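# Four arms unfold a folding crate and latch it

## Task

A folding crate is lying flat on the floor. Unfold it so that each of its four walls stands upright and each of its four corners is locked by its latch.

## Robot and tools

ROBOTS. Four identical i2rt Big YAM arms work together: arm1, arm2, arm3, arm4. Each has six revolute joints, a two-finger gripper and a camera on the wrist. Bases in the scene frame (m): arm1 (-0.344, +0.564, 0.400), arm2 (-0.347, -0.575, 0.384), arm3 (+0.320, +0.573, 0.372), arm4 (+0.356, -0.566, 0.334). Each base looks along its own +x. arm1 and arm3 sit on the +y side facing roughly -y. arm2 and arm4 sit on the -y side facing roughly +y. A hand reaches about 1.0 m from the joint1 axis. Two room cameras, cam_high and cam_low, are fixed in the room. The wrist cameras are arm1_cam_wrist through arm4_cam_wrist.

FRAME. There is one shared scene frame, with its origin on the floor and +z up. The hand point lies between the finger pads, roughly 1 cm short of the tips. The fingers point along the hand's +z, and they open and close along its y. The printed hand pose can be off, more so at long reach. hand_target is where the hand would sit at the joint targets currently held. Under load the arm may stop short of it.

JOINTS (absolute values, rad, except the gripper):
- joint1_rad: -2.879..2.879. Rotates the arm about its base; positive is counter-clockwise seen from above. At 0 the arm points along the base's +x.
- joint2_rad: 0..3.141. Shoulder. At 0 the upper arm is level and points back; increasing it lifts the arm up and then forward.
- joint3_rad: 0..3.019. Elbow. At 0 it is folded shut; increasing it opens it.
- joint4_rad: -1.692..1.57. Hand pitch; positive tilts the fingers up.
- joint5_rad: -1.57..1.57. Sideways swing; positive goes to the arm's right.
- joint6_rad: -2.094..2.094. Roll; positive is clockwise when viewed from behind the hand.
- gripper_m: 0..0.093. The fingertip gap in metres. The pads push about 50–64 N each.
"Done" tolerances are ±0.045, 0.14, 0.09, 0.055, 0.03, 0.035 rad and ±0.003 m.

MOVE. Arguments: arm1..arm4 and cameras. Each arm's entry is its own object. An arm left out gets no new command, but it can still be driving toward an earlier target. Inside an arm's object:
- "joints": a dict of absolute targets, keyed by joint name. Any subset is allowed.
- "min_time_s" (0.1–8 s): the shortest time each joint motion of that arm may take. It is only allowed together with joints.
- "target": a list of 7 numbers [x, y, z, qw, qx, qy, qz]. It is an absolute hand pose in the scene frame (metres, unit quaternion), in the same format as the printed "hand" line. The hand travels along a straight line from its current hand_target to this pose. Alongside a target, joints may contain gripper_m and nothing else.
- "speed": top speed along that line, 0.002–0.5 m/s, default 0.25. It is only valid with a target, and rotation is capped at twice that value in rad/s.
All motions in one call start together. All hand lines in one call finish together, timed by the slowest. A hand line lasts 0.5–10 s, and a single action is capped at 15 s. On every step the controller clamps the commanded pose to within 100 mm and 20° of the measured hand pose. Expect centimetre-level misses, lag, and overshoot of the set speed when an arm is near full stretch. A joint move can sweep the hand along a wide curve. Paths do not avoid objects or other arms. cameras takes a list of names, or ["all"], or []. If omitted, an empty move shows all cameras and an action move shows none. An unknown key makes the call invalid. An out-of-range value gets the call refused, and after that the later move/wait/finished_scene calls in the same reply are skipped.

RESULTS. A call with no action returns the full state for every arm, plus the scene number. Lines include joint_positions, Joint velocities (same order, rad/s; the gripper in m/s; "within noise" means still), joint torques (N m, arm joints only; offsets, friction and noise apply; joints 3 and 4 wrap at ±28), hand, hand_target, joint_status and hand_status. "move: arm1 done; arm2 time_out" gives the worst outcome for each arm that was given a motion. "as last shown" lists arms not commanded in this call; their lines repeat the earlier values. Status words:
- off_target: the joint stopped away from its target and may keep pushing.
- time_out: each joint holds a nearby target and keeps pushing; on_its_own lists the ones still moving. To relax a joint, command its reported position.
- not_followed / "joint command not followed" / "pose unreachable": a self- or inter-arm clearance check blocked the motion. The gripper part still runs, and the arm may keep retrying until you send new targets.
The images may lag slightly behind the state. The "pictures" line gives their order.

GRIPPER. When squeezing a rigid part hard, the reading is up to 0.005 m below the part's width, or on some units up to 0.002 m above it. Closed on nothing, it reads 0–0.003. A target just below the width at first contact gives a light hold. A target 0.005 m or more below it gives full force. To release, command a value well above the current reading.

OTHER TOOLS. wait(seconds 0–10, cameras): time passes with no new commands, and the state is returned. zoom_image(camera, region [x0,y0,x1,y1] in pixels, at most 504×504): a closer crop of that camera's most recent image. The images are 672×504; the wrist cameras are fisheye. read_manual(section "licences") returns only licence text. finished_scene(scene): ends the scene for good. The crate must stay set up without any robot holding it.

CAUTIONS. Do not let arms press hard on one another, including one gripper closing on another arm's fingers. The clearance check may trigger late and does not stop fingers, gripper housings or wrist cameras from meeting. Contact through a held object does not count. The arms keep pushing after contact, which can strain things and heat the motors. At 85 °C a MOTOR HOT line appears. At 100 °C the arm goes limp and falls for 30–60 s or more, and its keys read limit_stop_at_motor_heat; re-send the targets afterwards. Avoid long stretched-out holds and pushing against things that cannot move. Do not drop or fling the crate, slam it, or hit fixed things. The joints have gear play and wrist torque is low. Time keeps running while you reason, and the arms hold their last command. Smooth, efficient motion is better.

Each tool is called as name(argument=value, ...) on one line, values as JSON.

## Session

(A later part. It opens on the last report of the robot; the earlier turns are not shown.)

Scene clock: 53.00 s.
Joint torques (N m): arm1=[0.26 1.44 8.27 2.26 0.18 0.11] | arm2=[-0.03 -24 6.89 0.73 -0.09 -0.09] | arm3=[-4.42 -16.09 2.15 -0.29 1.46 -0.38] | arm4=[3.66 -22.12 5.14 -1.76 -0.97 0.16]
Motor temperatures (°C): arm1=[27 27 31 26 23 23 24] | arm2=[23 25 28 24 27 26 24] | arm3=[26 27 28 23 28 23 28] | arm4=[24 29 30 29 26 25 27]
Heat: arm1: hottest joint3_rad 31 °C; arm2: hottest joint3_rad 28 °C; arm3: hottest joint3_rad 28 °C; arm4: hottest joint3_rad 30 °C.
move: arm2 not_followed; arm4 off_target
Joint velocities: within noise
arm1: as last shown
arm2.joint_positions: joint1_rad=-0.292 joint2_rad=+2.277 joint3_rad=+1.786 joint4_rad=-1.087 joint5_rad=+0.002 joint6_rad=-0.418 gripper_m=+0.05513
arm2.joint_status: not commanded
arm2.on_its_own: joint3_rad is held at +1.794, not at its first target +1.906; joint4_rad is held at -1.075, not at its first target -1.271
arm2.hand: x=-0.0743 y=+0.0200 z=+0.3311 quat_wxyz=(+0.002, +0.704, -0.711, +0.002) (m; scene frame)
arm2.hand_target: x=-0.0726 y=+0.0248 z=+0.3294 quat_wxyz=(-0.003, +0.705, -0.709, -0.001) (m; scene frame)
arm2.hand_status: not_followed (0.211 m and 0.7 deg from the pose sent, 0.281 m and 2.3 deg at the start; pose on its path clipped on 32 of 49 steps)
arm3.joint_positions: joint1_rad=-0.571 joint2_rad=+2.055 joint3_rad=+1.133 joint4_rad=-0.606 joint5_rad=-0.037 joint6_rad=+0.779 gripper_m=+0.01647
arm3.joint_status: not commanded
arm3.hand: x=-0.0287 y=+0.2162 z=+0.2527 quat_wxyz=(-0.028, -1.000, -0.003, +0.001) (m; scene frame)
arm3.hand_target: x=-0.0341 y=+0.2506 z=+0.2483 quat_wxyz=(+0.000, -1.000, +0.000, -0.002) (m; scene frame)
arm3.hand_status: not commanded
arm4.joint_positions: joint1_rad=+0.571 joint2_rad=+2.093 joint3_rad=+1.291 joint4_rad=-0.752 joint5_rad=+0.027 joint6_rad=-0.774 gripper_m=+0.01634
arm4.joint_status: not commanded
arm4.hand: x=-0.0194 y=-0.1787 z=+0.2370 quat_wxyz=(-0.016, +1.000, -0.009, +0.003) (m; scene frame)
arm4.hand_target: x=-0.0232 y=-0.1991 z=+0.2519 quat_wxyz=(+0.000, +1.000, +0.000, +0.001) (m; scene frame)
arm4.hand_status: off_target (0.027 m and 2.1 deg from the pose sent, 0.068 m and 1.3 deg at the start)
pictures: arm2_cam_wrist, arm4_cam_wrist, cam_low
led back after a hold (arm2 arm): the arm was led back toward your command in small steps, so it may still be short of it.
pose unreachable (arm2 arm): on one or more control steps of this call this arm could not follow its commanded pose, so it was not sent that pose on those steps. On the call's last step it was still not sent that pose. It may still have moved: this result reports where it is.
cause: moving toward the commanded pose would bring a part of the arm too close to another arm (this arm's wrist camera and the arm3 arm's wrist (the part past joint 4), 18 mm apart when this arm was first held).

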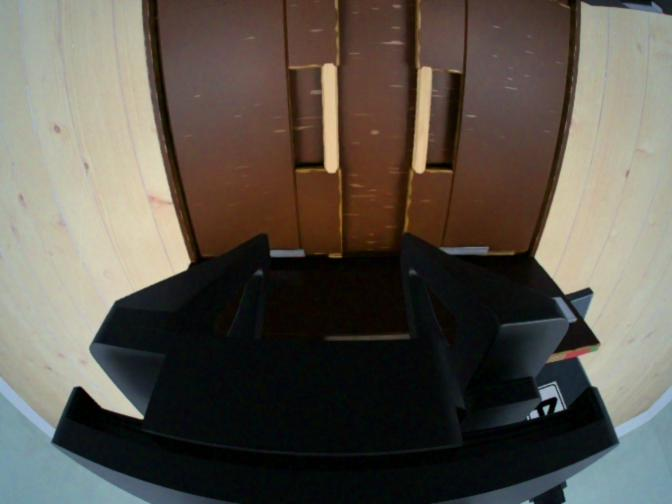

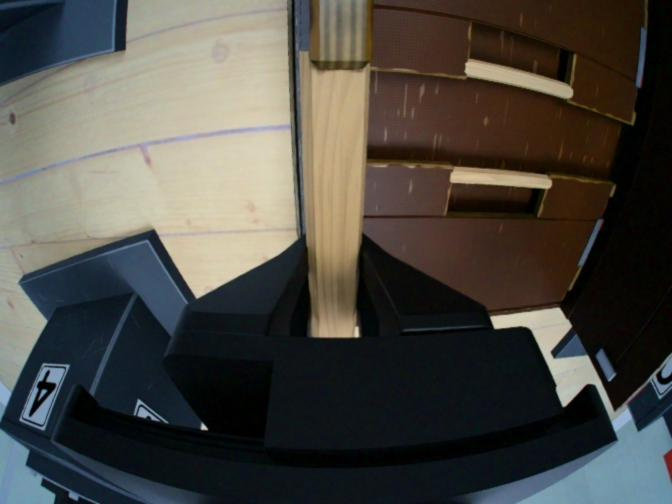

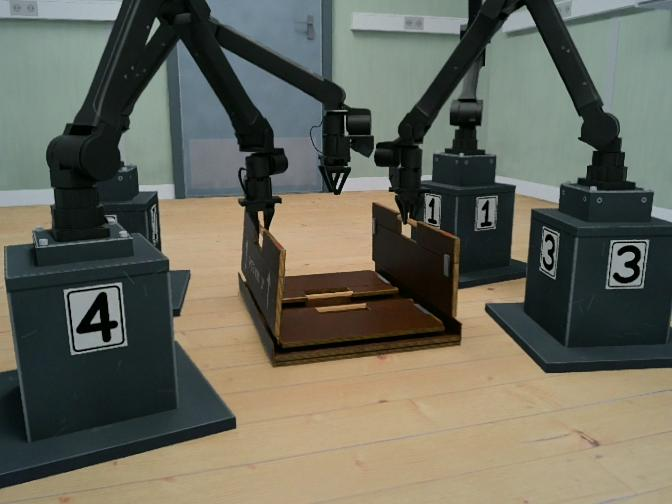

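move(arm2={"target": [-0.071, 0.004, 0.33, 0, 0.7071, -0.7071, 0], "speed": 0.15}, arm4={"target": [-0.024, -0.218, 0.254, 0, 1, 0, 0], "speed": 0.10}, cameras=[])

move(arm2={"target": [-0.071, 0.008, 0.10, 0, 0.7071, -0.7071, 0], "speed": 0.25}, arm4={"target": [-0.024, -0.232, 0.252, 0, 1, 0, 0], "speed": 0.08}, cameras=["arm2_cam_wrist", "arm4_cam_wrist"])

Scene clock: 57.43 s.
Joint torques (N m): arm1=[-0.26 1.2 8.17 2.19 0.21 0.11] | arm2=[-1.03 -26.93 6.41 0.57 -0.13 -0.13] | arm3=[-4.13 -15.97 2.04 -0.46 1.46 -0.34] | arm4=[3.66 -21.77 5.07 -1.65 -1.02 0.16]
Motor temperatures (°C): arm1=[27 27 31 26 23 23 24] | arm2=[23 26 28 24 27 26 24] | arm3=[26 27 28 23 28 23 28] | arm4=[24 29 29 29 27 25 27]
Heat: arm1: hottest joint3_rad 31 °C; arm2: hottest joint3_rad 28 °C; arm3: hottest joint3_rad 28 °C; arm4: hottest joint2_rad 29 °C.
move: arm2 off_target; arm4 off_target
Joint velocities: within noise
arm1, arm3: as last shown
arm2.joint_positions: joint1_rad=-0.292 joint2_rad=+2.277 joint3_rad=+1.713 joint4_rad=-1.058 joint5_rad=+0.002 joint6_rad=-0.433 gripper_m=+0.05513
arm2.joint_status: not commanded
arm2.hand: x=-0.0847 y=-0.0029 z=+0.3071 quat_wxyz=(+0.023, +0.709, -0.705, +0.010) (m; scene frame)
arm2.hand_target: x=-0.0745 y=+0.0054 z=+0.3303 quat_wxyz=(+0.000, +0.709, -0.706, +0.000) (m; scene frame)
arm2.hand_status: off_target (0.028 m and 2.9 deg from the pose sent, 0.016 m and 0.7 deg at the start)
arm4.joint_positions: joint1_rad=+0.597 joint2_rad=+2.070 joint3_rad=+1.250 joint4_rad=-0.735 joint5_rad=+0.027 joint6_rad=-0.749 gripper_m=+0.01638
arm4.joint_status: not commanded
arm4.hand: x=-0.0205 y=-0.1971 z=+0.2378 quat_wxyz=(-0.015, +1.000, -0.008, +0.003) (m; scene frame)
arm4.hand_target: x=-0.0246 y=-0.2169 z=+0.2531 quat_wxyz=(-0.001, +1.000, +0.001, +0.000) (m; scene frame)
arm4.hand_status: off_target (0.027 m and 2.0 deg from the pose sent, 0.043 m and 2.1 deg at the start)
pictures: none
No camera images: "cameras" was empty.

Scene clock: 59.30 s.
Joint torques (N m): arm1=[-0.44 1.9 8.36 2.25 0.17 0.12] | arm2=[-0.97 -25.29 7.08 0.54 -0.14 -0.11] | arm3=[-4.31 -16.03 2.11 -0.34 1.48 -0.35] | arm4=[4.84 -21.83 3.95 -2.1 -1.12 0.28]
Motor temperatures (°C): arm1=[27 27 31 26 23 23 24] | arm2=[23 26 28 24 27 26 24] | arm3=[26 27 28 23 28 23 28] | arm4=[24 29 29 29 27 25 27]
Heat: arm1: hottest joint3_rad 31 °C; arm2: hottest joint3_rad 28 °C; arm3: hottest joint3_rad 28 °C; arm4: hottest joint2_rad 29 °C.
move: arm2 off_target; arm4 off_target
Joint velocities: within noise
arm1, arm3: as last shown
arm2.joint_positions: joint1_rad=-0.292 joint2_rad=+2.654 joint3_rad=+1.777 joint4_rad=-0.740 joint5_rad=+0.002 joint6_rad=-0.435 gripper_m=+0.05513
arm2.joint_status: not commanded
arm2.hand: x=-0.0880 y=-0.0105 z=+0.0908 quat_wxyz=(+0.021, +0.709, -0.704, +0.009) (m; scene frame)
arm2.hand_target: x=-0.0739 y=+0.0065 z=+0.1012 quat_wxyz=(+0.000, +0.709, -0.706, +0.000) (m; scene frame)
arm2.hand_status: off_target (0.027 m and 2.7 deg from the pose sent, 0.208 m and 2.9 deg at the start)
arm4.joint_positions: joint1_rad=+0.599 joint2_rad=+2.061 joint3_rad=+1.231 joint4_rad=-0.706 joint5_rad=+0.030 joint6_rad=-0.746 gripper_m=+0.01638
arm4.joint_status: not commanded
arm4.hand: x=-0.0204 y=-0.1976 z=+0.2377 quat_wxyz=(-0.023, +1.000, -0.009, -0.003) (m; scene frame)
arm4.hand_target: x=-0.0235 y=-0.2298 z=+0.2507 quat_wxyz=(+0.000, +1.000, +0.003, +0.000) (m; scene frame)
arm4.hand_status: off_target (0.037 m and 2.9 deg from the pose sent, 0.038 m and 2.0 deg at the start)
pictures: arm2_cam_wrist, arm4_cam_wrist

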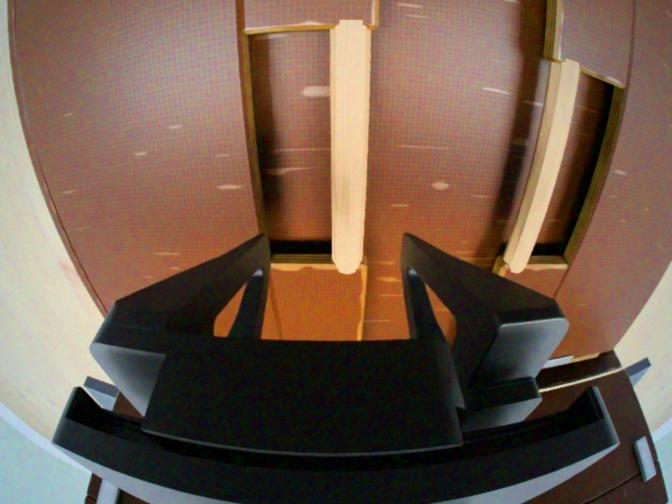

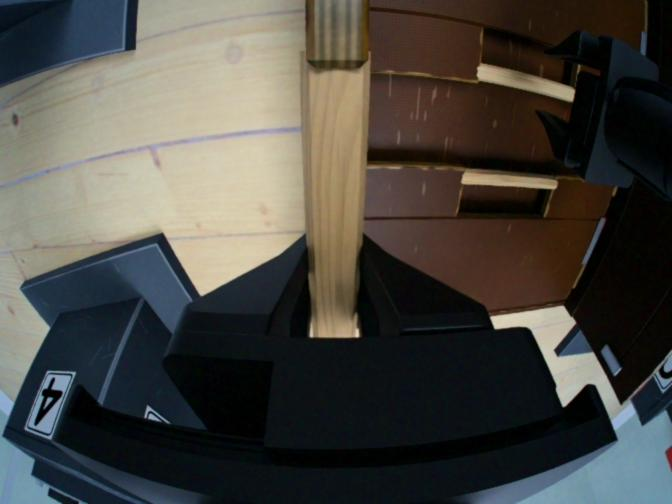

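move(arm2={"target": [-0.066, 0.008, 0.035, 0, 0.7071, -0.7071, 0], "speed": 0.12}, cameras=["arm2_cam_wrist"])

Scene clock: 66.23 s.
Joint torques (N m): arm1=[0.09 1.61 8.24 2.19 0.16 0.14] | arm2=[-1.03 -25.35 6.79 0.5 -0.15 -0.13] | arm3=[-4.78 -15.97 2.04 -0.42 1.43 -0.32] | arm4=[4.89 -21.83 3.95 -2.1 -1.12 0.28]
Motor temperatures (°C): arm1=[27 27 31 26 23 23 24] | arm2=[23 27 28 24 27 26 24] | arm3=[26 27 28 23 28 23 28] | arm4=[24 30 29 29 27 25 27]
Heat: arm1: hottest joint3_rad 31 °C; arm2: hottest joint3_rad 28 °C; arm3: hottest joint3_rad 28 °C; arm4: hottest joint2_rad 30 °C.
move: arm2 off_target
Joint velocities: within noise
arm1, arm3, arm4: as last shown
arm2.joint_positions: joint1_rad=-0.312 joint2_rad=+2.805 joint3_rad=+1.895 joint4_rad=-0.702 joint5_rad=+0.002 joint6_rad=-0.438 gripper_m=+0.05513
arm2.joint_status: not commanded
arm2.hand: x=-0.0744 y=-0.0109 z=+0.0268 quat_wxyz=(+0.018, +0.704, -0.710, +0.008) (m; scene frame)
arm2.hand_target: x=-0.0616 y=+0.0044 z=+0.0346 quat_wxyz=(+0.000, +0.704, -0.711, +0.000) (m; scene frame)
arm2.hand_status: off_target (0.022 m and 2.4 deg from the pose sent, 0.063 m and 2.7 deg at the start)
pictures: arm2_cam_wrist

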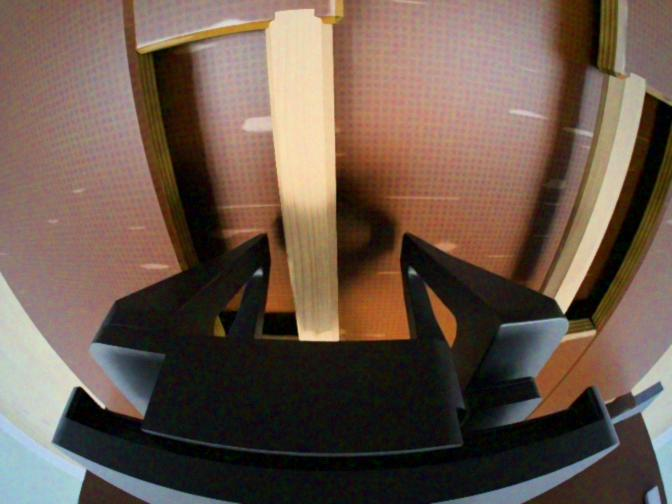

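move(arm2={"target": [-0.074, 0.008, 0.029, 0, 0.7071, -0.7071, 0], "speed": 0.1}, cameras=["arm2_cam_wrist"])

move(arm2={"joints": {"gripper_m": 0.009}}, cameras=["arm2_cam_wrist"])

Scene clock: 69.60 s.
Joint torques (N m): arm1=[0.56 0.91 8.13 2.19 0.17 0.15] | arm2=[1.32 -24.7 6.61 0.69 -0.15 -0.01] | arm3=[-4.19 -15.97 2.22 -0.28 1.48 -0.34] | arm4=[4.84 -21.83 3.95 -2.1 -1.12 0.28]
Motor temperatures (°C): arm1=[27 27 31 26 23 23 24] | arm2=[23 27 28 24 27 26 24] | arm3=[26 27 27 23 28 23 28] | arm4=[24 30 29 29 27 25 27]
Heat: arm1: hottest joint3_rad 31 °C; arm2: hottest joint3_rad 28 °C; arm3: hottest joint5_rad 28 °C; arm4: hottest joint2_rad 30 °C.
move: arm2 off_target
Joint velocities: within noise
arm1, arm3, arm4: as last shown
arm2.joint_positions: joint1_rad=-0.310 joint2_rad=+2.805 joint3_rad=+1.895 joint4_rad=-0.696 joint5_rad=+0.002 joint6_rad=-0.438 gripper_m=+0.05513
arm2.joint_status: not commanded
arm2.hand: x=-0.0746 y=-0.0091 z=+0.0268 quat_wxyz=(+0.015, +0.704, -0.710, +0.007) (m; scene frame)
arm2.hand_target: x=-0.0742 y=+0.0076 z=+0.0293 quat_wxyz=(+0.000, +0.707, -0.707, +0.000) (m; scene frame)
arm2.hand_status: off_target (0.017 m and 2.0 deg from the pose sent, 0.019 m and 2.4 deg at the start)
pictures: arm2_cam_wrist

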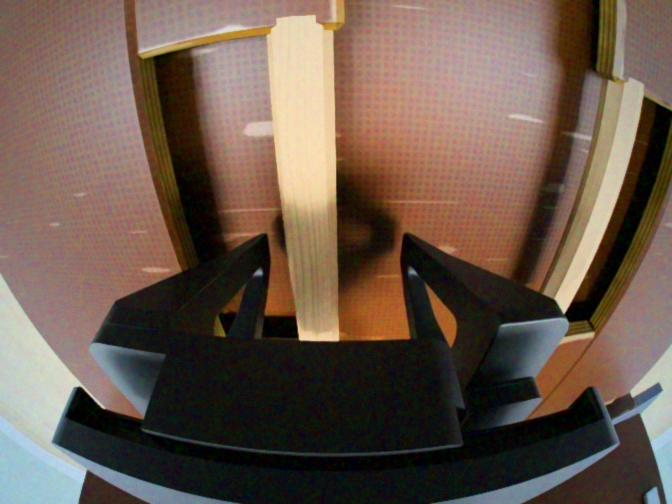

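Scene clock: 70.37 s.
Joint torques (N m): arm1=[0.09 1.67 8.24 2.32 0.2 0.15] | arm2=[0.26 -24.82 6.6 0.75 0.11 -0.01] | arm3=[-4.48 -15.91 2.22 -0.46 1.44 -0.32] | arm4=[4.89 -21.83 3.95 -2.1 -1.12 0.28]
Motor temperatures (°C): arm1=[27 27 31 26 23 23 24] | arm2=[23 27 28 24 27 26 24] | arm3=[26 27 27 23 28 23 28] | arm4=[24 30 29 29 27 25 27]
Heat: arm1: hottest joint3_rad 31 °C; arm2: hottest joint3_rad 28 °C; arm3: hottest joint5_rad 28 °C; arm4: hottest joint2_rad 30 °C.
move: arm2 off_target
Joint velocities: within noise
arm1, arm3, arm4: as last shown
arm2.joint_positions: joint1_rad=-0.301 joint2_rad=+2.805 joint3_rad=+1.895 joint4_rad=-0.697 joint5_rad=-0.012 joint6_rad=-0.444 gripper_m=+0.01730
arm2.joint_status: gripper_m off_target (ended at +0.01733, target +0.00900)
arm2.hand: x=-0.0822 y=-0.0060 z=+0.0268 quat_wxyz=(+0.018, +0.709, -0.705, +0.001) (m; scene frame)
arm2.hand_target: x=-0.0773 y=+0.0098 z=+0.0301 quat_wxyz=(+0.001, +0.711, -0.704, -0.004) (m; scene frame)
arm2.hand_status: not commanded
pictures: arm2_cam_wrist

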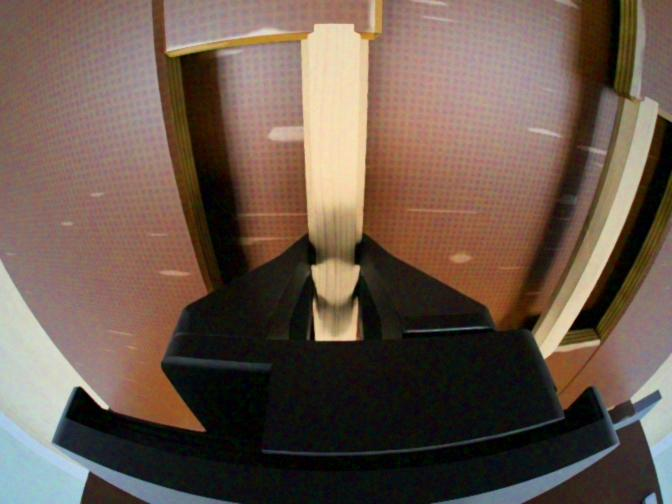

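move(arm2={"target": [-0.096, 0.006, 0.117, 0, 0.7071, -0.7071, 0], "speed": 0.12})

move(arm2={"target": [-0.133, 0.006, 0.182, 0, 0.7071, -0.7071, 0], "speed": 0.12}, cameras=["arm2_cam_wrist", "cam_high"])

Scene clock: 73.37 s.
Joint torques (N m): arm1=[0.15 1.44 8.18 2.36 0.2 0.11] | arm2=[0.73 -30.39 3.7 -1.17 -0.46 0.18] | arm3=[-4.19 -15.85 2.04 -0.39 1.46 -0.38] | arm4=[4.89 -21.83 3.96 -2.1 -1.12 0.28]
Motor temperatures (°C): arm1=[27 27 31 26 23 23 24] | arm2=[23 28 28 24 27 26 24] | arm3=[26 27 27 23 28 23 28] | arm4=[24 31 29 29 27 25 27]
Heat: arm1: hottest joint3_rad 31 °C; arm2: hottest joint2_rad 28 °C; arm3: hottest joint5_rad 28 °C; arm4: hottest joint2_rad 31 °C.
move: arm2 off_target
Joint velocities: within noise
arm1, arm3, arm4: as last shown
arm2.joint_positions: joint1_rad=-0.284 joint2_rad=+2.674 joint3_rad=+1.768 joint4_rad=-0.671 joint5_rad=+0.018 joint6_rad=-0.429 gripper_m=+0.01730
arm2.joint_status: not commanded
arm2.hand: x=-0.0885 y=-0.0064 z=+0.0763 quat_wxyz=(+0.000, +0.710, -0.704, +0.010) (m; scene frame)
arm2.hand_target: x=-0.0916 y=+0.0069 z=+0.1140 quat_wxyz=(-0.005, +0.707, -0.707, +0.002) (m; scene frame)
arm2.hand_status: off_target (0.043 m and 1.2 deg from the pose sent, 0.092 m and 2.1 deg at the start)
pictures: none

Scene clock: 74.67 s.
Joint torques (N m): arm1=[-0.09 1.67 8.2 2.32 0.19 0.11] | arm2=[2.49 -29.98 3.9 -1.46 -0.98 0.33] | arm3=[-4.42 -16.03 2.24 -0.46 1.44 -0.34] | arm4=[4.84 -21.89 3.95 -2.11 -1.12 0.28]
Motor temperatures (°C): arm1=[27 27 31 26 23 23 24] | arm2=[23 28 28 24 27 26 25] | arm3=[26 27 27 23 28 23 28] | arm4=[24 31 28 29 27 25 27]
Heat: arm1: hottest joint3_rad 31 °C; arm2: hottest joint2_rad 28 °C; arm3: hottest joint5_rad 28 °C; arm4: hottest joint2_rad 31 °C.
move: arm2 off_target
Joint velocities: within noise
arm1.joint_positions: joint1_rad=+0.789 joint2_rad=+0.609 joint3_rad=+1.408 joint4_rad=-1.451 joint5_rad=+0.217 joint6_rad=-0.687 gripper_m=+0.09396
arm1.joint_status: not commanded
arm1.hand: x=-0.1883 y=+0.4177 z=+0.9285 quat_wxyz=(-0.292, -0.006, -0.892, +0.344) (m; scene frame)
arm1.hand_target: x=-0.1903 y=+0.4192 z=+0.9383 quat_wxyz=(-0.301, -0.007, -0.887, +0.350) (m; scene frame)
arm1.hand_status: not commanded
arm2.joint_positions: joint1_rad=-0.246 joint2_rad=+2.519 joint3_rad=+1.654 joint4_rad=-0.712 joint5_rad=+0.024 joint6_rad=-0.384 gripper_m=+0.01691
arm2.joint_status: not commanded
arm2.hand: x=-0.1129 y=-0.0058 z=+0.1418 quat_wxyz=(-0.002, +0.708, -0.706, +0.012) (m; scene frame)
arm2.hand_target: x=-0.1307 y=+0.0071 z=+0.1800 quat_wxyz=(-0.001, +0.707, -0.707, +0.000) (m; scene frame)
arm2.hand_status: off_target (0.046 m and 1.4 deg from the pose sent, 0.115 m and 1.2 deg at the start)
arm3.joint_positions: joint1_rad=-0.572 joint2_rad=+2.055 joint3_rad=+1.133 joint4_rad=-0.606 joint5_rad=-0.037 joint6_rad=+0.777 gripper_m=+0.01647
arm3.joint_status: not commanded
arm3.hand: x=-0.0293 y=+0.2167 z=+0.2527 quat_wxyz=(-0.028, -1.000, -0.003, +0.001) (m; scene frame)
arm3.hand_target: x=-0.0346 y=+0.2507 z=+0.2483 quat_wxyz=(+0.000, -1.000, +0.000, -0.002) (m; scene frame)
arm3.hand_status: not commanded
arm4: as last shown
pictures: arm2_cam_wrist, cam_high

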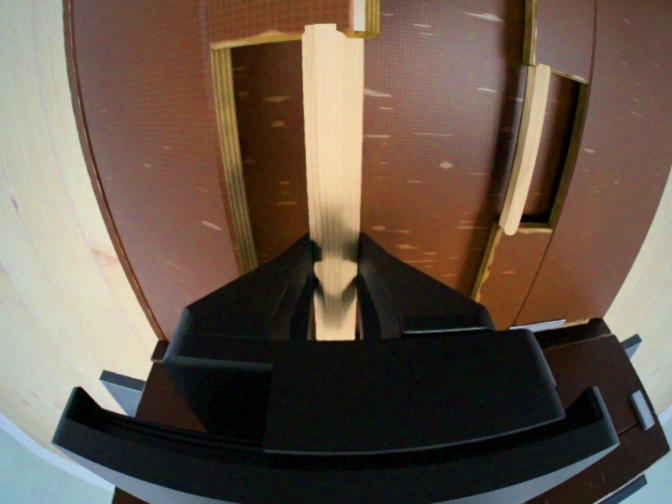

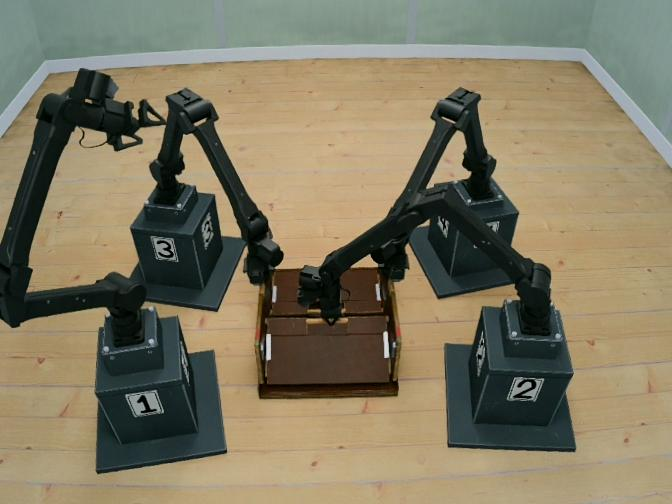

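move(arm2={"target": [-0.183, 0.005, 0.224, 0, 0.7071, -0.7071, 0], "speed": 0.12})

move(arm2={"target": [-0.238, 0.005, 0.245, 0, 0.7071, -0.7071, 0], "speed": 0.1})

move(arm2={"target": [-0.276, 0.005, 0.247, 0, 0.7071, -0.7071, 0], "speed": 0.08}, cameras=["arm2_cam_wrist", "cam_high"])

Scene clock: 76.93 s.
Joint torques (N m): arm1=[0.32 1.55 8.32 2.14 0.21 0.14] | arm2=[3.66 -28.04 4.27 -1.18 -1.47 0.41] | arm3=[-3.84 -15.91 2.35 -0.34 1.46 -0.35] | arm4=[4.89 -21.89 3.95 -2.1 -1.12 0.28]
Motor temperatures (°C): arm1=[27 27 31 26 23 23 24] | arm2=[23 28 27 24 27 26 25] | arm3=[26 27 27 23 28 23 28] | arm4=[24 31 28 29 28 25 27]
Heat: arm1: hottest joint3_rad 31 °C; arm2: hottest joint2_rad 28 °C; arm3: hottest joint5_rad 28 °C; arm4: hottest joint2_rad 31 °C.
move: arm2 off_target
Joint velocities: within noise
arm1, arm4: as last shown
arm2.joint_positions: joint1_rad=-0.181 joint2_rad=+2.395 joint3_rad=+1.562 joint4_rad=-0.746 joint5_rad=+0.036 joint6_rad=-0.314 gripper_m=+0.01691
arm2.joint_status: not commanded
arm2.hand: x=-0.1525 y=-0.0063 z=+0.1918 quat_wxyz=(-0.005, +0.706, -0.708, +0.018) (m; scene frame)
arm2.hand_target: x=-0.1816 y=+0.0047 z=+0.2219 quat_wxyz=(+0.000, +0.707, -0.707, +0.001) (m; scene frame)
arm2.hand_status: off_target (0.046 m and 2.2 deg from the pose sent, 0.109 m and 1.4 deg at the start)
arm3.joint_positions: joint1_rad=-0.572 joint2_rad=+2.055 joint3_rad=+1.131 joint4_rad=-0.606 joint5_rad=-0.037 joint6_rad=+0.777 gripper_m=+0.01647
arm3.joint_status: not commanded
arm3.hand: x=-0.0287 y=+0.2173 z=+0.2523 quat_wxyz=(-0.028, -1.000, -0.003, +0.001) (m; scene frame)
arm3.hand_target: x=-0.0340 y=+0.2506 z=+0.2479 quat_wxyz=(+0.000, -1.000, +0.000, -0.002) (m; scene frame)
arm3.hand_status: not commanded
pictures: none

Scene clock: 78.27 s.
Joint torques (N m): arm1=[0.09 1.32 8.16 2.13 0.18 0.14] | arm2=[3.66 -24.88 4.92 -0.24 -1.58 0.38] | arm3=[-4.31 -16.03 2.24 -0.35 1.45 -0.32] | arm4=[4.84 -21.83 3.95 -2.09 -1.12 0.28]
Motor temperatures (°C): arm1=[27 27 31 26 23 23 24] | arm2=[23 28 27 24 27 26 25] | arm3=[26 27 27 23 29 23 28] | arm4=[24 31 28 29 28 25 27]
Heat: arm1: hottest joint3_rad 31 °C; arm2: hottest joint2_rad 28 °C; arm3: hottest joint5_rad 29 °C; arm4: hottest joint2_rad 31 °C.
move: arm2 off_target
Joint velocities: within noise
arm1, arm4: as last shown
arm2.joint_positions: joint1_rad=-0.092 joint2_rad=+2.302 joint3_rad=+1.501 joint4_rad=-0.789 joint5_rad=+0.037 joint6_rad=-0.223 gripper_m=+0.01678
arm2.joint_status: not commanded
arm2.hand: x=-0.2069 y=-0.0055 z=+0.2296 quat_wxyz=(-0.002, +0.705, -0.709, +0.021) (m; scene frame)
arm2.hand_target: x=-0.2372 y=+0.0034 z=+0.2440 quat_wxyz=(+0.003, +0.708, -0.707, +0.003) (m; scene frame)
arm2.hand_status: off_target (0.036 m and 2.4 deg from the pose sent, 0.101 m and 2.2 deg at the start)
arm3.joint_positions: joint1_rad=-0.572 joint2_rad=+2.053 joint3_rad=+1.131 joint4_rad=-0.606 joint5_rad=-0.037 joint6_rad=+0.777 gripper_m=+0.01647
arm3.joint_status: not commanded
arm3.hand: x=-0.0289 y=+0.2170 z=+0.2530 quat_wxyz=(-0.028, -1.000, -0.003, +0.001) (m; scene frame)
arm3.hand_target: x=-0.0343 y=+0.2500 z=+0.2486 quat_wxyz=(-0.001, -1.000, +0.000, -0.002) (m; scene frame)
arm3.hand_status: not commanded
pictures: none

Scene clock: 79.37 s.
Joint torques (N m): arm1=[-0.26 1.61 8.14 2.21 0.17 0.12] | arm2=[5.07 -23.18 5.11 0.36 -1.64 0.49] | arm3=[-4.6 -16.03 2.19 -0.44 1.48 -0.32] | arm4=[4.84 -21.83 3.95 -2.1 -1.12 0.28]
Motor temperatures (°C): arm1=[27 27 31 26 23 23 24] | arm2=[23 28 27 24 27 26 25] | arm3=[26 27 27 23 29 23 28] | arm4=[24 31 28 29 28 25 27]
Heat: arm1: hottest joint3_rad 31 °C; arm2: hottest joint2_rad 28 °C; arm3: hottest joint5_rad 29 °C; arm4: hottest joint2_rad 31 °C.
move: arm2 off_target
Joint velocities: within noise
arm1: as last shown
arm2.joint_positions: joint1_rad=-0.043 joint2_rad=+2.266 joint3_rad=+1.472 joint4_rad=-0.789 joint5_rad=+0.041 joint6_rad=-0.168 gripper_m=+0.01671
arm2.joint_status: not commanded
arm2.hand: x=-0.2354 y=-0.0047 z=+0.2418 quat_wxyz=(-0.007, +0.703, -0.711, +0.020) (m; scene frame)
arm2.hand_target: x=-0.2746 y=+0.0045 z=+0.2476 quat_wxyz=(-0.001, +0.708, -0.707, +0.001) (m; scene frame)
arm2.hand_status: off_target (0.042 m and 2.5 deg from the pose sent, 0.072 m and 2.4 deg at the start)
arm3.joint_positions: joint1_rad=-0.574 joint2_rad=+2.053 joint3_rad=+1.131 joint4_rad=-0.606 joint5_rad=-0.037 joint6_rad=+0.777 gripper_m=+0.01647
arm3.joint_status: not commanded
arm3.hand: x=-0.0295 y=+0.2176 z=+0.2530 quat_wxyz=(-0.028, -1.000, -0.003, +0.001) (m; scene frame)
arm3.hand_target: x=-0.0348 y=+0.2506 z=+0.2486 quat_wxyz=(-0.001, -1.000, +0.001, -0.002) (m; scene frame)
arm3.hand_status: not commanded
arm4.joint_positions: joint1_rad=+0.599 joint2_rad=+2.061 joint3_rad=+1.231 joint4_rad=-0.706 joint5_rad=+0.030 joint6_rad=-0.746 gripper_m=+0.01638
arm4.joint_status: not commanded
arm4.hand: x=-0.0204 y=-0.1976 z=+0.2377 quat_wxyz=(-0.023, +1.000, -0.009, -0.003) (m; scene frame)
arm4.hand_target: x=-0.0235 y=-0.2298 z=+0.2507 quat_wxyz=(+0.000, +1.000, +0.003, +0.000) (m; scene frame)
arm4.hand_status: not commanded
pictures: arm2_cam_wrist, cam_high

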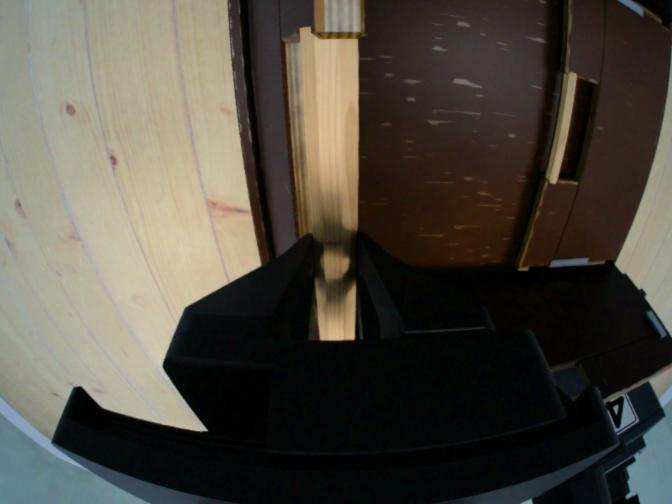

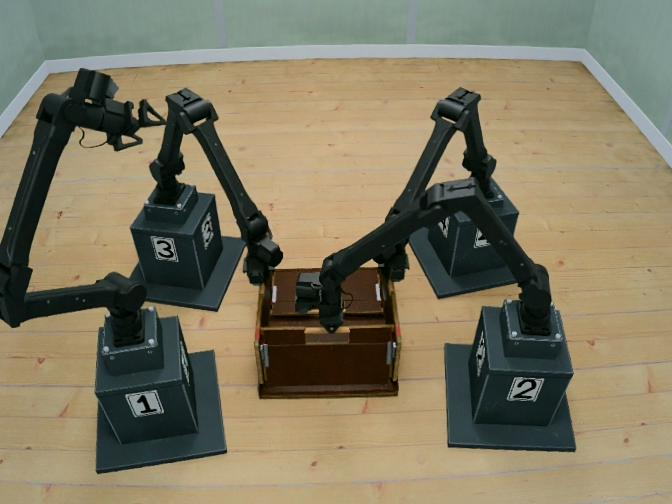

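move(arm2={"target": [-0.306, 0.005, 0.245, 0, 0.7071, -0.7071, 0], "speed": 0.08})

move(arm2={"target": [-0.343, 0.005, 0.242, 0, 0.7071, -0.7071, 0], "speed": 0.06}, cameras=["arm2_cam_wrist", "cam_high"])

zoom_image(camera="cam_high", region=[230, 220, 450, 420])

Scene clock: 81.63 s.
Joint torques (N m): arm1=[0.09 1.32 8.13 2.39 0.23 0.1] | arm2=[6.42 -22.07 5.07 0.69 -2.12 0.54] | arm3=[-4.13 -16.09 2.29 -0.35 1.42 -0.32] | arm4=[4.89 -21.83 3.96 -2.1 -1.12 0.28]
Motor temperatures (°C): arm1=[27 27 31 26 23 23 24] | arm2=[23 29 27 24 28 26 25] | arm3=[26 27 27 23 29 23 28] | arm4=[24 31 28 29 28 25 27]
Heat: arm1: hottest joint3_rad 31 °C; arm2: hottest joint2_rad 29 °C; arm3: hottest joint5_rad 29 °C; arm4: hottest joint2_rad 31 °C.
move: arm2 off_target
Joint velocities: within noise
arm1, arm3, arm4: as last shown
arm2.joint_positions: joint1_rad=-0.009 joint2_rad=+2.252 joint3_rad=+1.458 joint4_rad=-0.789 joint5_rad=+0.051 joint6_rad=-0.124 gripper_m=+0.01671
arm2.joint_status: not commanded
arm2.hand: x=-0.2534 y=-0.0049 z=+0.2459 quat_wxyz=(-0.011, +0.699, -0.714, +0.024) (m; scene frame)
arm2.hand_target: x=-0.3035 y=+0.0025 z=+0.2447 quat_wxyz=(+0.001, +0.707, -0.707, +0.002) (m; scene frame)
arm2.hand_status: off_target (0.054 m and 3.3 deg from the pose sent, 0.071 m and 2.5 deg at the start)
arm3.hand_target: x=-0.0347 y=+0.2505 z=+0.2486 quat_wxyz=(-0.001, -1.000, +0.001, -0.002) (m; scene frame)
pictures: none

Scene clock: 83.00 s.
Joint torques (N m): arm1=[-0.32 1.26 8.08 2.29 0.18 0.15] | arm2=[5.25 -20.25 5.91 1.03 -2.54 0.36] | arm3=[-4.07 -15.56 2.59 -0.44 1.46 -0.3] | arm4=[4.84 -21.83 3.95 -2.1 -1.12 0.28]
Motor temperatures (°C): arm1=[27 27 31 26 23 23 24] | arm2=[23 28 27 24 28 26 25] | arm3=[26 27 27 23 29 23 28] | arm4=[24 32 28 29 28 25 27]
Heat: arm1: hottest joint3_rad 31 °C; arm2: hottest joint2_rad 28 °C; arm3: hottest joint5_rad 29 °C; arm4: hottest joint2_rad 32 °C.
move: arm2 off_target
Joint velocities: within noise
arm1, arm4: as last shown
arm2.joint_positions: joint1_rad=+0.069 joint2_rad=+2.233 joint3_rad=+1.440 joint4_rad=-0.791 joint5_rad=+0.064 joint6_rad=-0.044 gripper_m=+0.01671
arm2.joint_status: not commanded
arm2.hand: x=-0.2964 y=-0.0042 z=+0.2521 quat_wxyz=(-0.017, +0.699, -0.715, +0.028) (m; scene frame)
arm2.hand_target: x=-0.3410 y=+0.0030 z=+0.2436 quat_wxyz=(-0.001, +0.708, -0.706, +0.002) (m; scene frame)
arm2.hand_status: off_target (0.049 m and 4.0 deg from the pose sent, 0.090 m and 3.3 deg at the start)
arm3.joint_positions: joint1_rad=-0.577 joint2_rad=+2.052 joint3_rad=+1.127 joint4_rad=-0.606 joint5_rad=-0.037 joint6_rad=+0.774 gripper_m=+0.01647
arm3.joint_status: not commanded
arm3.hand: x=-0.0290 y=+0.2202 z=+0.2527 quat_wxyz=(-0.027, -1.000, -0.003, +0.000) (m; scene frame)
arm3.hand_target: x=-0.0342 y=+0.2511 z=+0.2481 quat_wxyz=(+0.000, -1.000, +0.001, -0.002) (m; scene frame)
arm3.hand_status: not commanded
pictures: arm2_cam_wrist, cam_high

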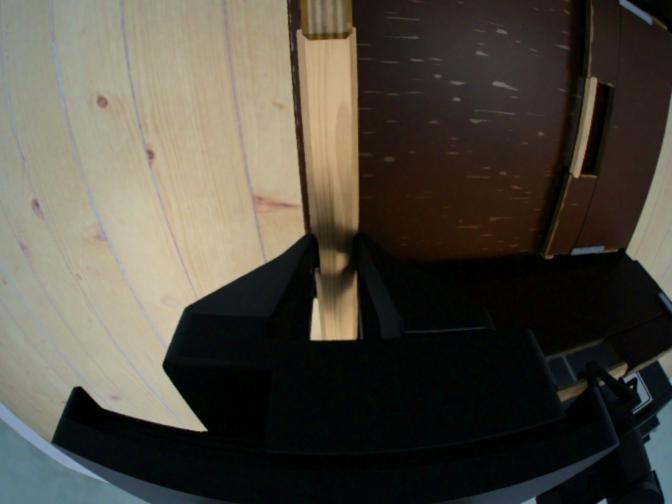

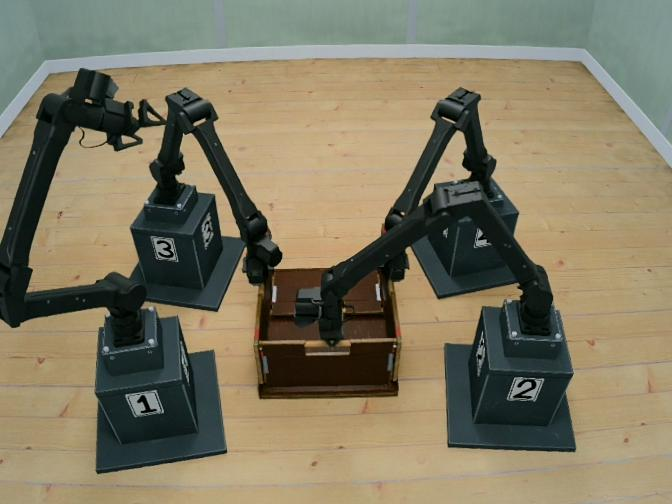

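Scaled by 2.291 from the camera's 672x504 image, which has a finer 960x720 frame.

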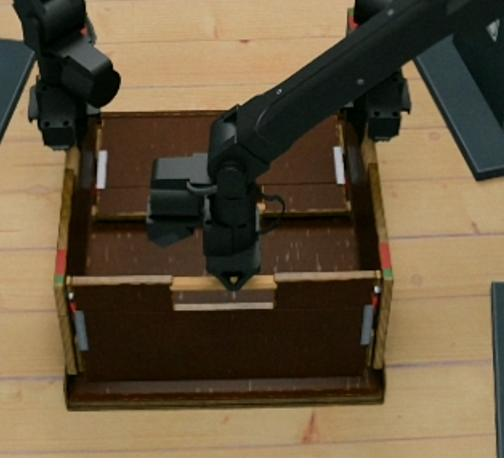

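move(arm2={"target": [-0.266, 0.005, 0.246, 0, 0.7071, -0.7071, 0], "speed": 0.08}, cameras=["cam_high"])

zoom_image(camera="cam_high", region=[240, 300, 340, 400])

zoom_image(camera="cam_high", region=[330, 300, 430, 400])

Scene clock: 86.67 s.
Joint torques (N m): arm1=[0.32 2.32 8.29 2.18 0.19 0.15] | arm2=[-3.14 -19.78 7.39 0.55 -0.31 -0.34] | arm3=[-3.72 -15.74 2.52 -0.46 1.49 -0.28] | arm4=[4.89 -21.89 3.95 -2.1 -1.12 0.28]
Motor temperatures (°C): arm1=[27 27 31 26 23 23 24] | arm2=[23 28 27 24 29 26 25] | arm3=[26 27 27 23 29 23 28] | arm4=[24 32 28 29 28 25 27]
Heat: arm1: hottest joint3_rad 31 °C; arm2: hottest joint5_rad 29 °C; arm3: hottest joint5_rad 29 °C; arm4: hottest joint2_rad 32 °C.
move: arm2 off_target
Joint velocities: within noise
arm1, arm3, arm4: as last shown
arm2.joint_positions: joint1_rad=+0.044 joint2_rad=+2.233 joint3_rad=+1.440 joint4_rad=-0.791 joint5_rad=+0.005 joint6_rad=-0.101 gripper_m=+0.01671
arm2.joint_status: not commanded
arm2.hand: x=-0.2925 y=-0.0047 z=+0.2518 quat_wxyz=(+0.003, +0.710, -0.704, +0.006) (m; scene frame)
arm2.hand_target: x=-0.2727 y=+0.0046 z=+0.2462 quat_wxyz=(+0.000, +0.707, -0.707, -0.001) (m; scene frame)
arm2.hand_status: off_target (0.029 m and 0.9 deg from the pose sent, 0.032 m and 4.0 deg at the start)
pictures: cam_high

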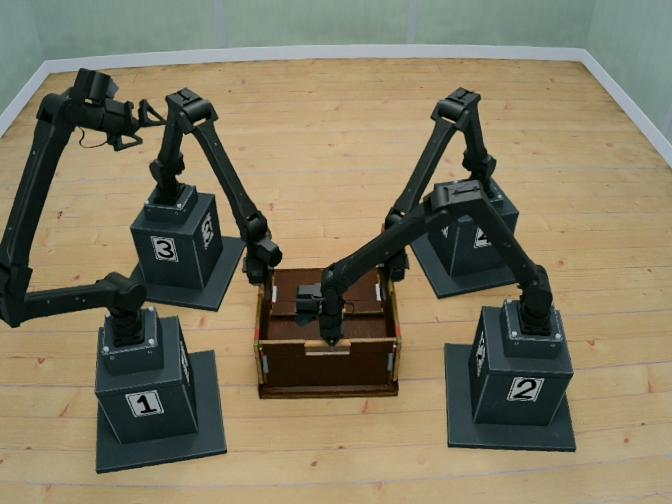

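Scaled by 5.040 from the camera's 672x504 image, which has a finer 960x720 frame.

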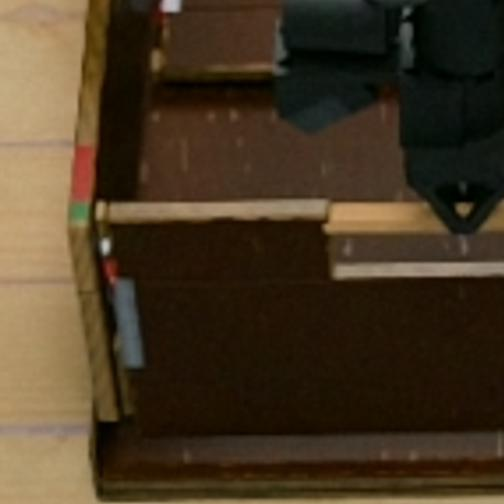

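Scaled by 5.040 from the camera's 672x504 image, which has a finer 960x720 frame.

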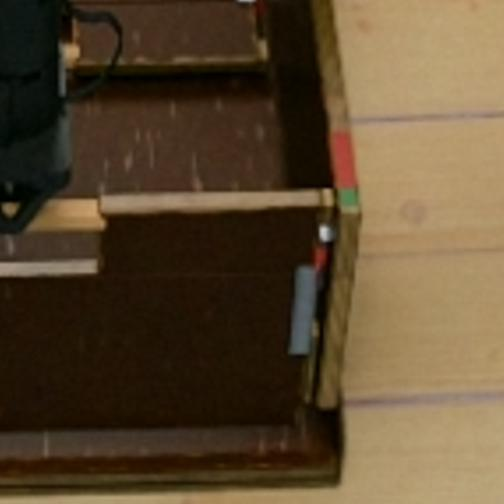

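move(arm2={"target": [-0.286, 0.006, 0.257, 0, 0.7071, -0.7071, 0], "speed": 0.1}, arm3={"target": [-0.035, 0.222, 0.254, 0, 1, 0, 0], "speed": 0.1})

move(arm2={"joints": {"gripper_m": 0.05}}, arm3={"joints": {"gripper_m": 0.055}}, cameras=["arm2_cam_wrist", "arm3_cam_wrist"])

Scene clock: 90.10 s.
Joint torques (N m): arm1=[0.56 1.73 8.23 2.28 0.19 0.11] | arm2=[-1.14 -21.42 7.21 -0.05 -0.26 -0.06] | arm3=[-0.44 -14.33 6.54 -1.47 1.45 0.07] | arm4=[4.84 -21.83 3.95 -2.1 -1.12 0.28]
Motor temperatures (°C): arm1=[27 27 32 26 23 23 24] | arm2=[23 28 27 24 28 26 25] | arm3=[26 27 27 23 29 23 28] | arm4=[24 32 28 29 28 25 28]
Heat: arm1: hottest joint3_rad 32 °C; arm2: hottest joint2_rad 28 °C; arm3: hottest joint5_rad 29 °C; arm4: hottest joint2_rad 32 °C.
move: arm2 off_target; arm3 off_target
Joint velocities: within noise
arm1, arm4: as last shown
arm2.joint_positions: joint1_rad=+0.044 joint2_rad=+2.233 joint3_rad=+1.441 joint4_rad=-0.794 joint5_rad=+0.005 joint6_rad=-0.101 gripper_m=+0.01671
arm2.joint_status: not commanded
arm2.hand: x=-0.2925 y=-0.0046 z=+0.2522 quat_wxyz=(+0.003, +0.710, -0.704, +0.007) (m; scene frame)
arm2.hand_target: x=-0.2860 y=+0.0060 z=+0.2572 quat_wxyz=(+0.000, +0.707, -0.707, +0.000) (m; scene frame)
arm2.hand_status: off_target (0.013 m and 1.0 deg from the pose sent, 0.014 m and 0.9 deg at the start)
arm3.joint_positions: joint1_rad=-0.574 joint2_rad=+2.055 joint3_rad=+1.138 joint4_rad=-0.619 joint5_rad=-0.034 joint6_rad=+0.780 gripper_m=+0.01647
arm3.joint_status: not commanded
arm3.hand: x=-0.0296 y=+0.2182 z=+0.2536 quat_wxyz=(-0.024, -1.000, -0.001, -0.001) (m; scene frame)
arm3.hand_target: x=-0.0354 y=+0.2215 z=+0.2543 quat_wxyz=(-0.002, -1.000, +0.000, +0.001) (m; scene frame)
arm3.hand_status: off_target (0.007 m and 2.7 deg from the pose sent, 0.006 m and 3.1 deg at the start)
pictures: none

Scene clock: 90.77 s.
Joint torques (N m): arm1=[0.03 1.79 8.18 2.22 0.2 0.14] | arm2=[-1.03 -21.48 7.2 -0.01 -0.11 -0.07] | arm3=[-0.56 -14.62 6.17 -0.23 0.29 0.08] | arm4=[4.89 -21.83 3.96 -2.09 -1.13 0.28]
Motor temperatures (°C): arm1=[27 27 32 26 23 23 24] | arm2=[23 28 27 24 28 26 25] | arm3=[26 27 27 23 29 23 28] | arm4=[24 32 28 29 28 25 28]
Heat: arm1: hottest joint3_rad 32 °C; arm2: hottest joint2_rad 28 °C; arm3: hottest joint5_rad 29 °C; arm4: hottest joint2_rad 32 °C.
move: arm2 done; arm3 done
Joint velocities: within noise
arm1.joint_positions: joint1_rad=+0.789 joint2_rad=+0.609 joint3_rad=+1.408 joint4_rad=-1.451 joint5_rad=+0.217 joint6_rad=-0.687 gripper_m=+0.09396
arm1.joint_status: not commanded
arm1.hand: x=-0.1883 y=+0.4177 z=+0.9285 quat_wxyz=(-0.292, -0.006, -0.892, +0.344) (m; scene frame)
arm1.hand_target: x=-0.1903 y=+0.4192 z=+0.9383 quat_wxyz=(-0.301, -0.007, -0.887, +0.350) (m; scene frame)
arm1.hand_status: not commanded
arm2.joint_positions: joint1_rad=+0.032 joint2_rad=+2.234 joint3_rad=+1.441 joint4_rad=-0.795 joint5_rad=+0.002 joint6_rad=-0.101 gripper_m=+0.04983
arm2.joint_status: all done
arm2.hand: x=-0.2861 y=-0.0060 z=+0.2514 quat_wxyz=(+0.006, +0.706, -0.708, +0.007) (m; scene frame)
arm2.hand_target: x=-0.2804 y=+0.0051 z=+0.2565 quat_wxyz=(+0.000, +0.704, -0.710, +0.000) (m; scene frame)
arm2.hand_status: not commanded
arm3.joint_positions: joint1_rad=-0.578 joint2_rad=+2.055 joint3_rad=+1.139 joint4_rad=-0.664 joint5_rad=+0.000 joint6_rad=+0.780 gripper_m=+0.05482
arm3.joint_status: all done
arm3.hand: x=-0.0280 y=+0.2312 z=+0.2538 quat_wxyz=(+0.003, -1.000, +0.002, -0.004) (m; scene frame)
arm3.hand_target: x=-0.0356 y=+0.2257 z=+0.2541 quat_wxyz=(+0.003, -1.000, +0.003, -0.002) (m; scene frame)
arm3.hand_status: not commanded
arm4: as last shown
pictures: arm2_cam_wrist, arm3_cam_wrist

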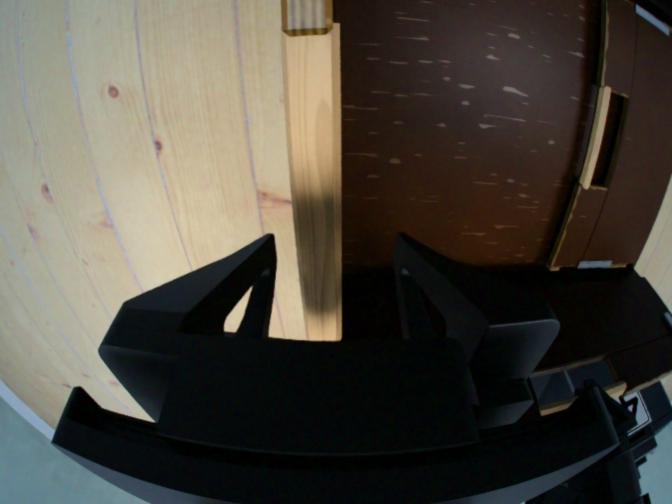

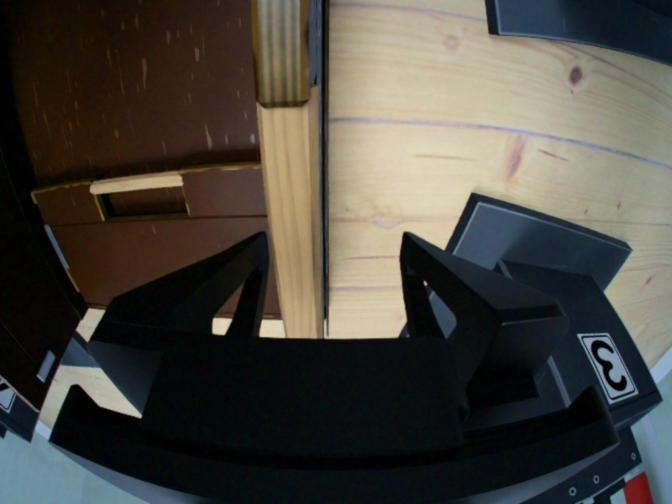

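move(arm2={"target": [-0.286, 0.006, 0.41, 0, 0.7071, -0.7071, 0], "speed": 0.15}, arm3={"target": [-0.035, 0.218, 0.37, 0, 1, 0, 0], "speed": 0.15}, cameras=["arm2_cam_wrist", "arm3_cam_wrist", "cam_high"])

Scene clock: 93.97 s.
Joint torques (N m): arm1=[-0.38 1.2 8.36 2.35 0.2 0.12] | arm2=[-0.03 -23.71 9.02 -0.14 -0.12 -0.07] | arm3=[0.62 -15.79 8.5 -0.23 0.24 0.12] | arm4=[4.84 -21.83 3.95 -2.1 -1.12 0.28]
Motor temperatures (°C): arm1=[27 27 32 26 23 23 24] | arm2=[23 28 27 24 28 26 25] | arm3=[26 27 27 23 28 23 28] | arm4=[24 32 28 29 28 25 28]
Heat: arm1: hottest joint3_rad 32 °C; arm2: hottest joint2_rad 28 °C; arm3: hottest joint5_rad 28 °C; arm4: hottest joint2_rad 32 °C.
move: arm2 off_target; arm3 off_target
Joint velocities: within noise
arm1, arm4: as last shown
arm2.joint_positions: joint1_rad=+0.032 joint2_rad=+2.036 joint3_rad=+1.501 joint4_rad=-1.096 joint5_rad=+0.001 joint6_rad=-0.101 gripper_m=+0.04990
arm2.joint_status: not commanded
arm2.hand: x=-0.2872 y=-0.0122 z=+0.3805 quat_wxyz=(+0.023, +0.706, -0.708, +0.019) (m; scene frame)
arm2.hand_target: x=-0.2862 y=+0.0067 z=+0.4103 quat_wxyz=(+0.000, +0.707, -0.707, -0.001) (m; scene frame)
arm2.hand_status: off_target (0.035 m and 3.4 deg from the pose sent, 0.159 m and 1.0 deg at the start)
arm3.joint_positions: joint1_rad=-0.578 joint2_rad=+1.872 joint3_rad=+1.184 joint4_rad=-0.922 joint5_rad=+0.000 joint6_rad=+0.771 gripper_m=+0.05491
arm3.joint_status: not commanded
arm3.hand: x=-0.0252 y=+0.2343 z=+0.3520 quat_wxyz=(+0.014, -1.000, -0.003, -0.015) (m; scene frame)
arm3.hand_target: x=-0.0353 y=+0.2180 z=+0.3693 quat_wxyz=(+0.000, -1.000, -0.004, +0.000) (m; scene frame)
arm3.hand_status: off_target (0.026 m and 2.4 deg from the pose sent, 0.117 m and 0.7 deg at the start)
pictures: arm2_cam_wrist, arm3_cam_wrist, cam_high

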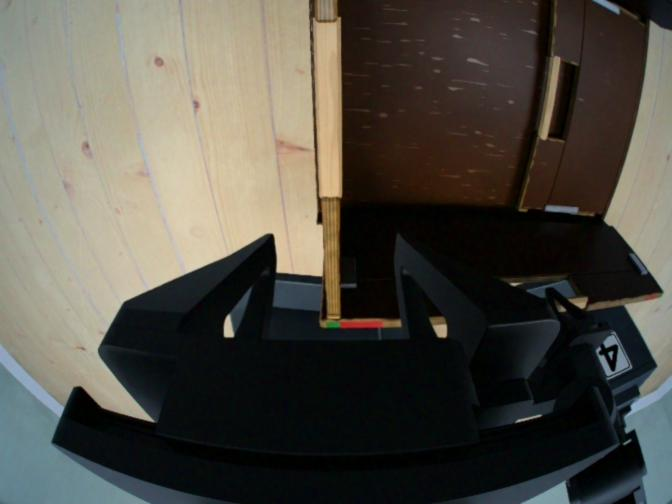

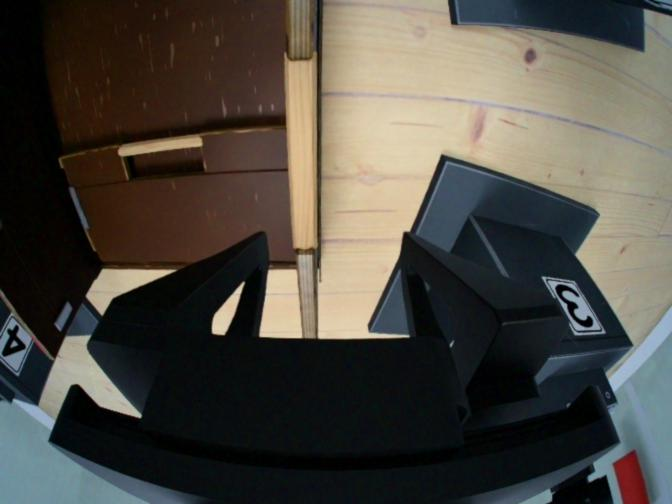

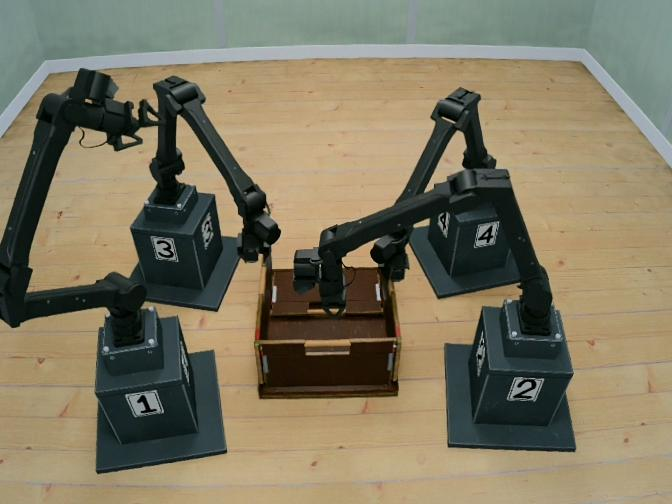

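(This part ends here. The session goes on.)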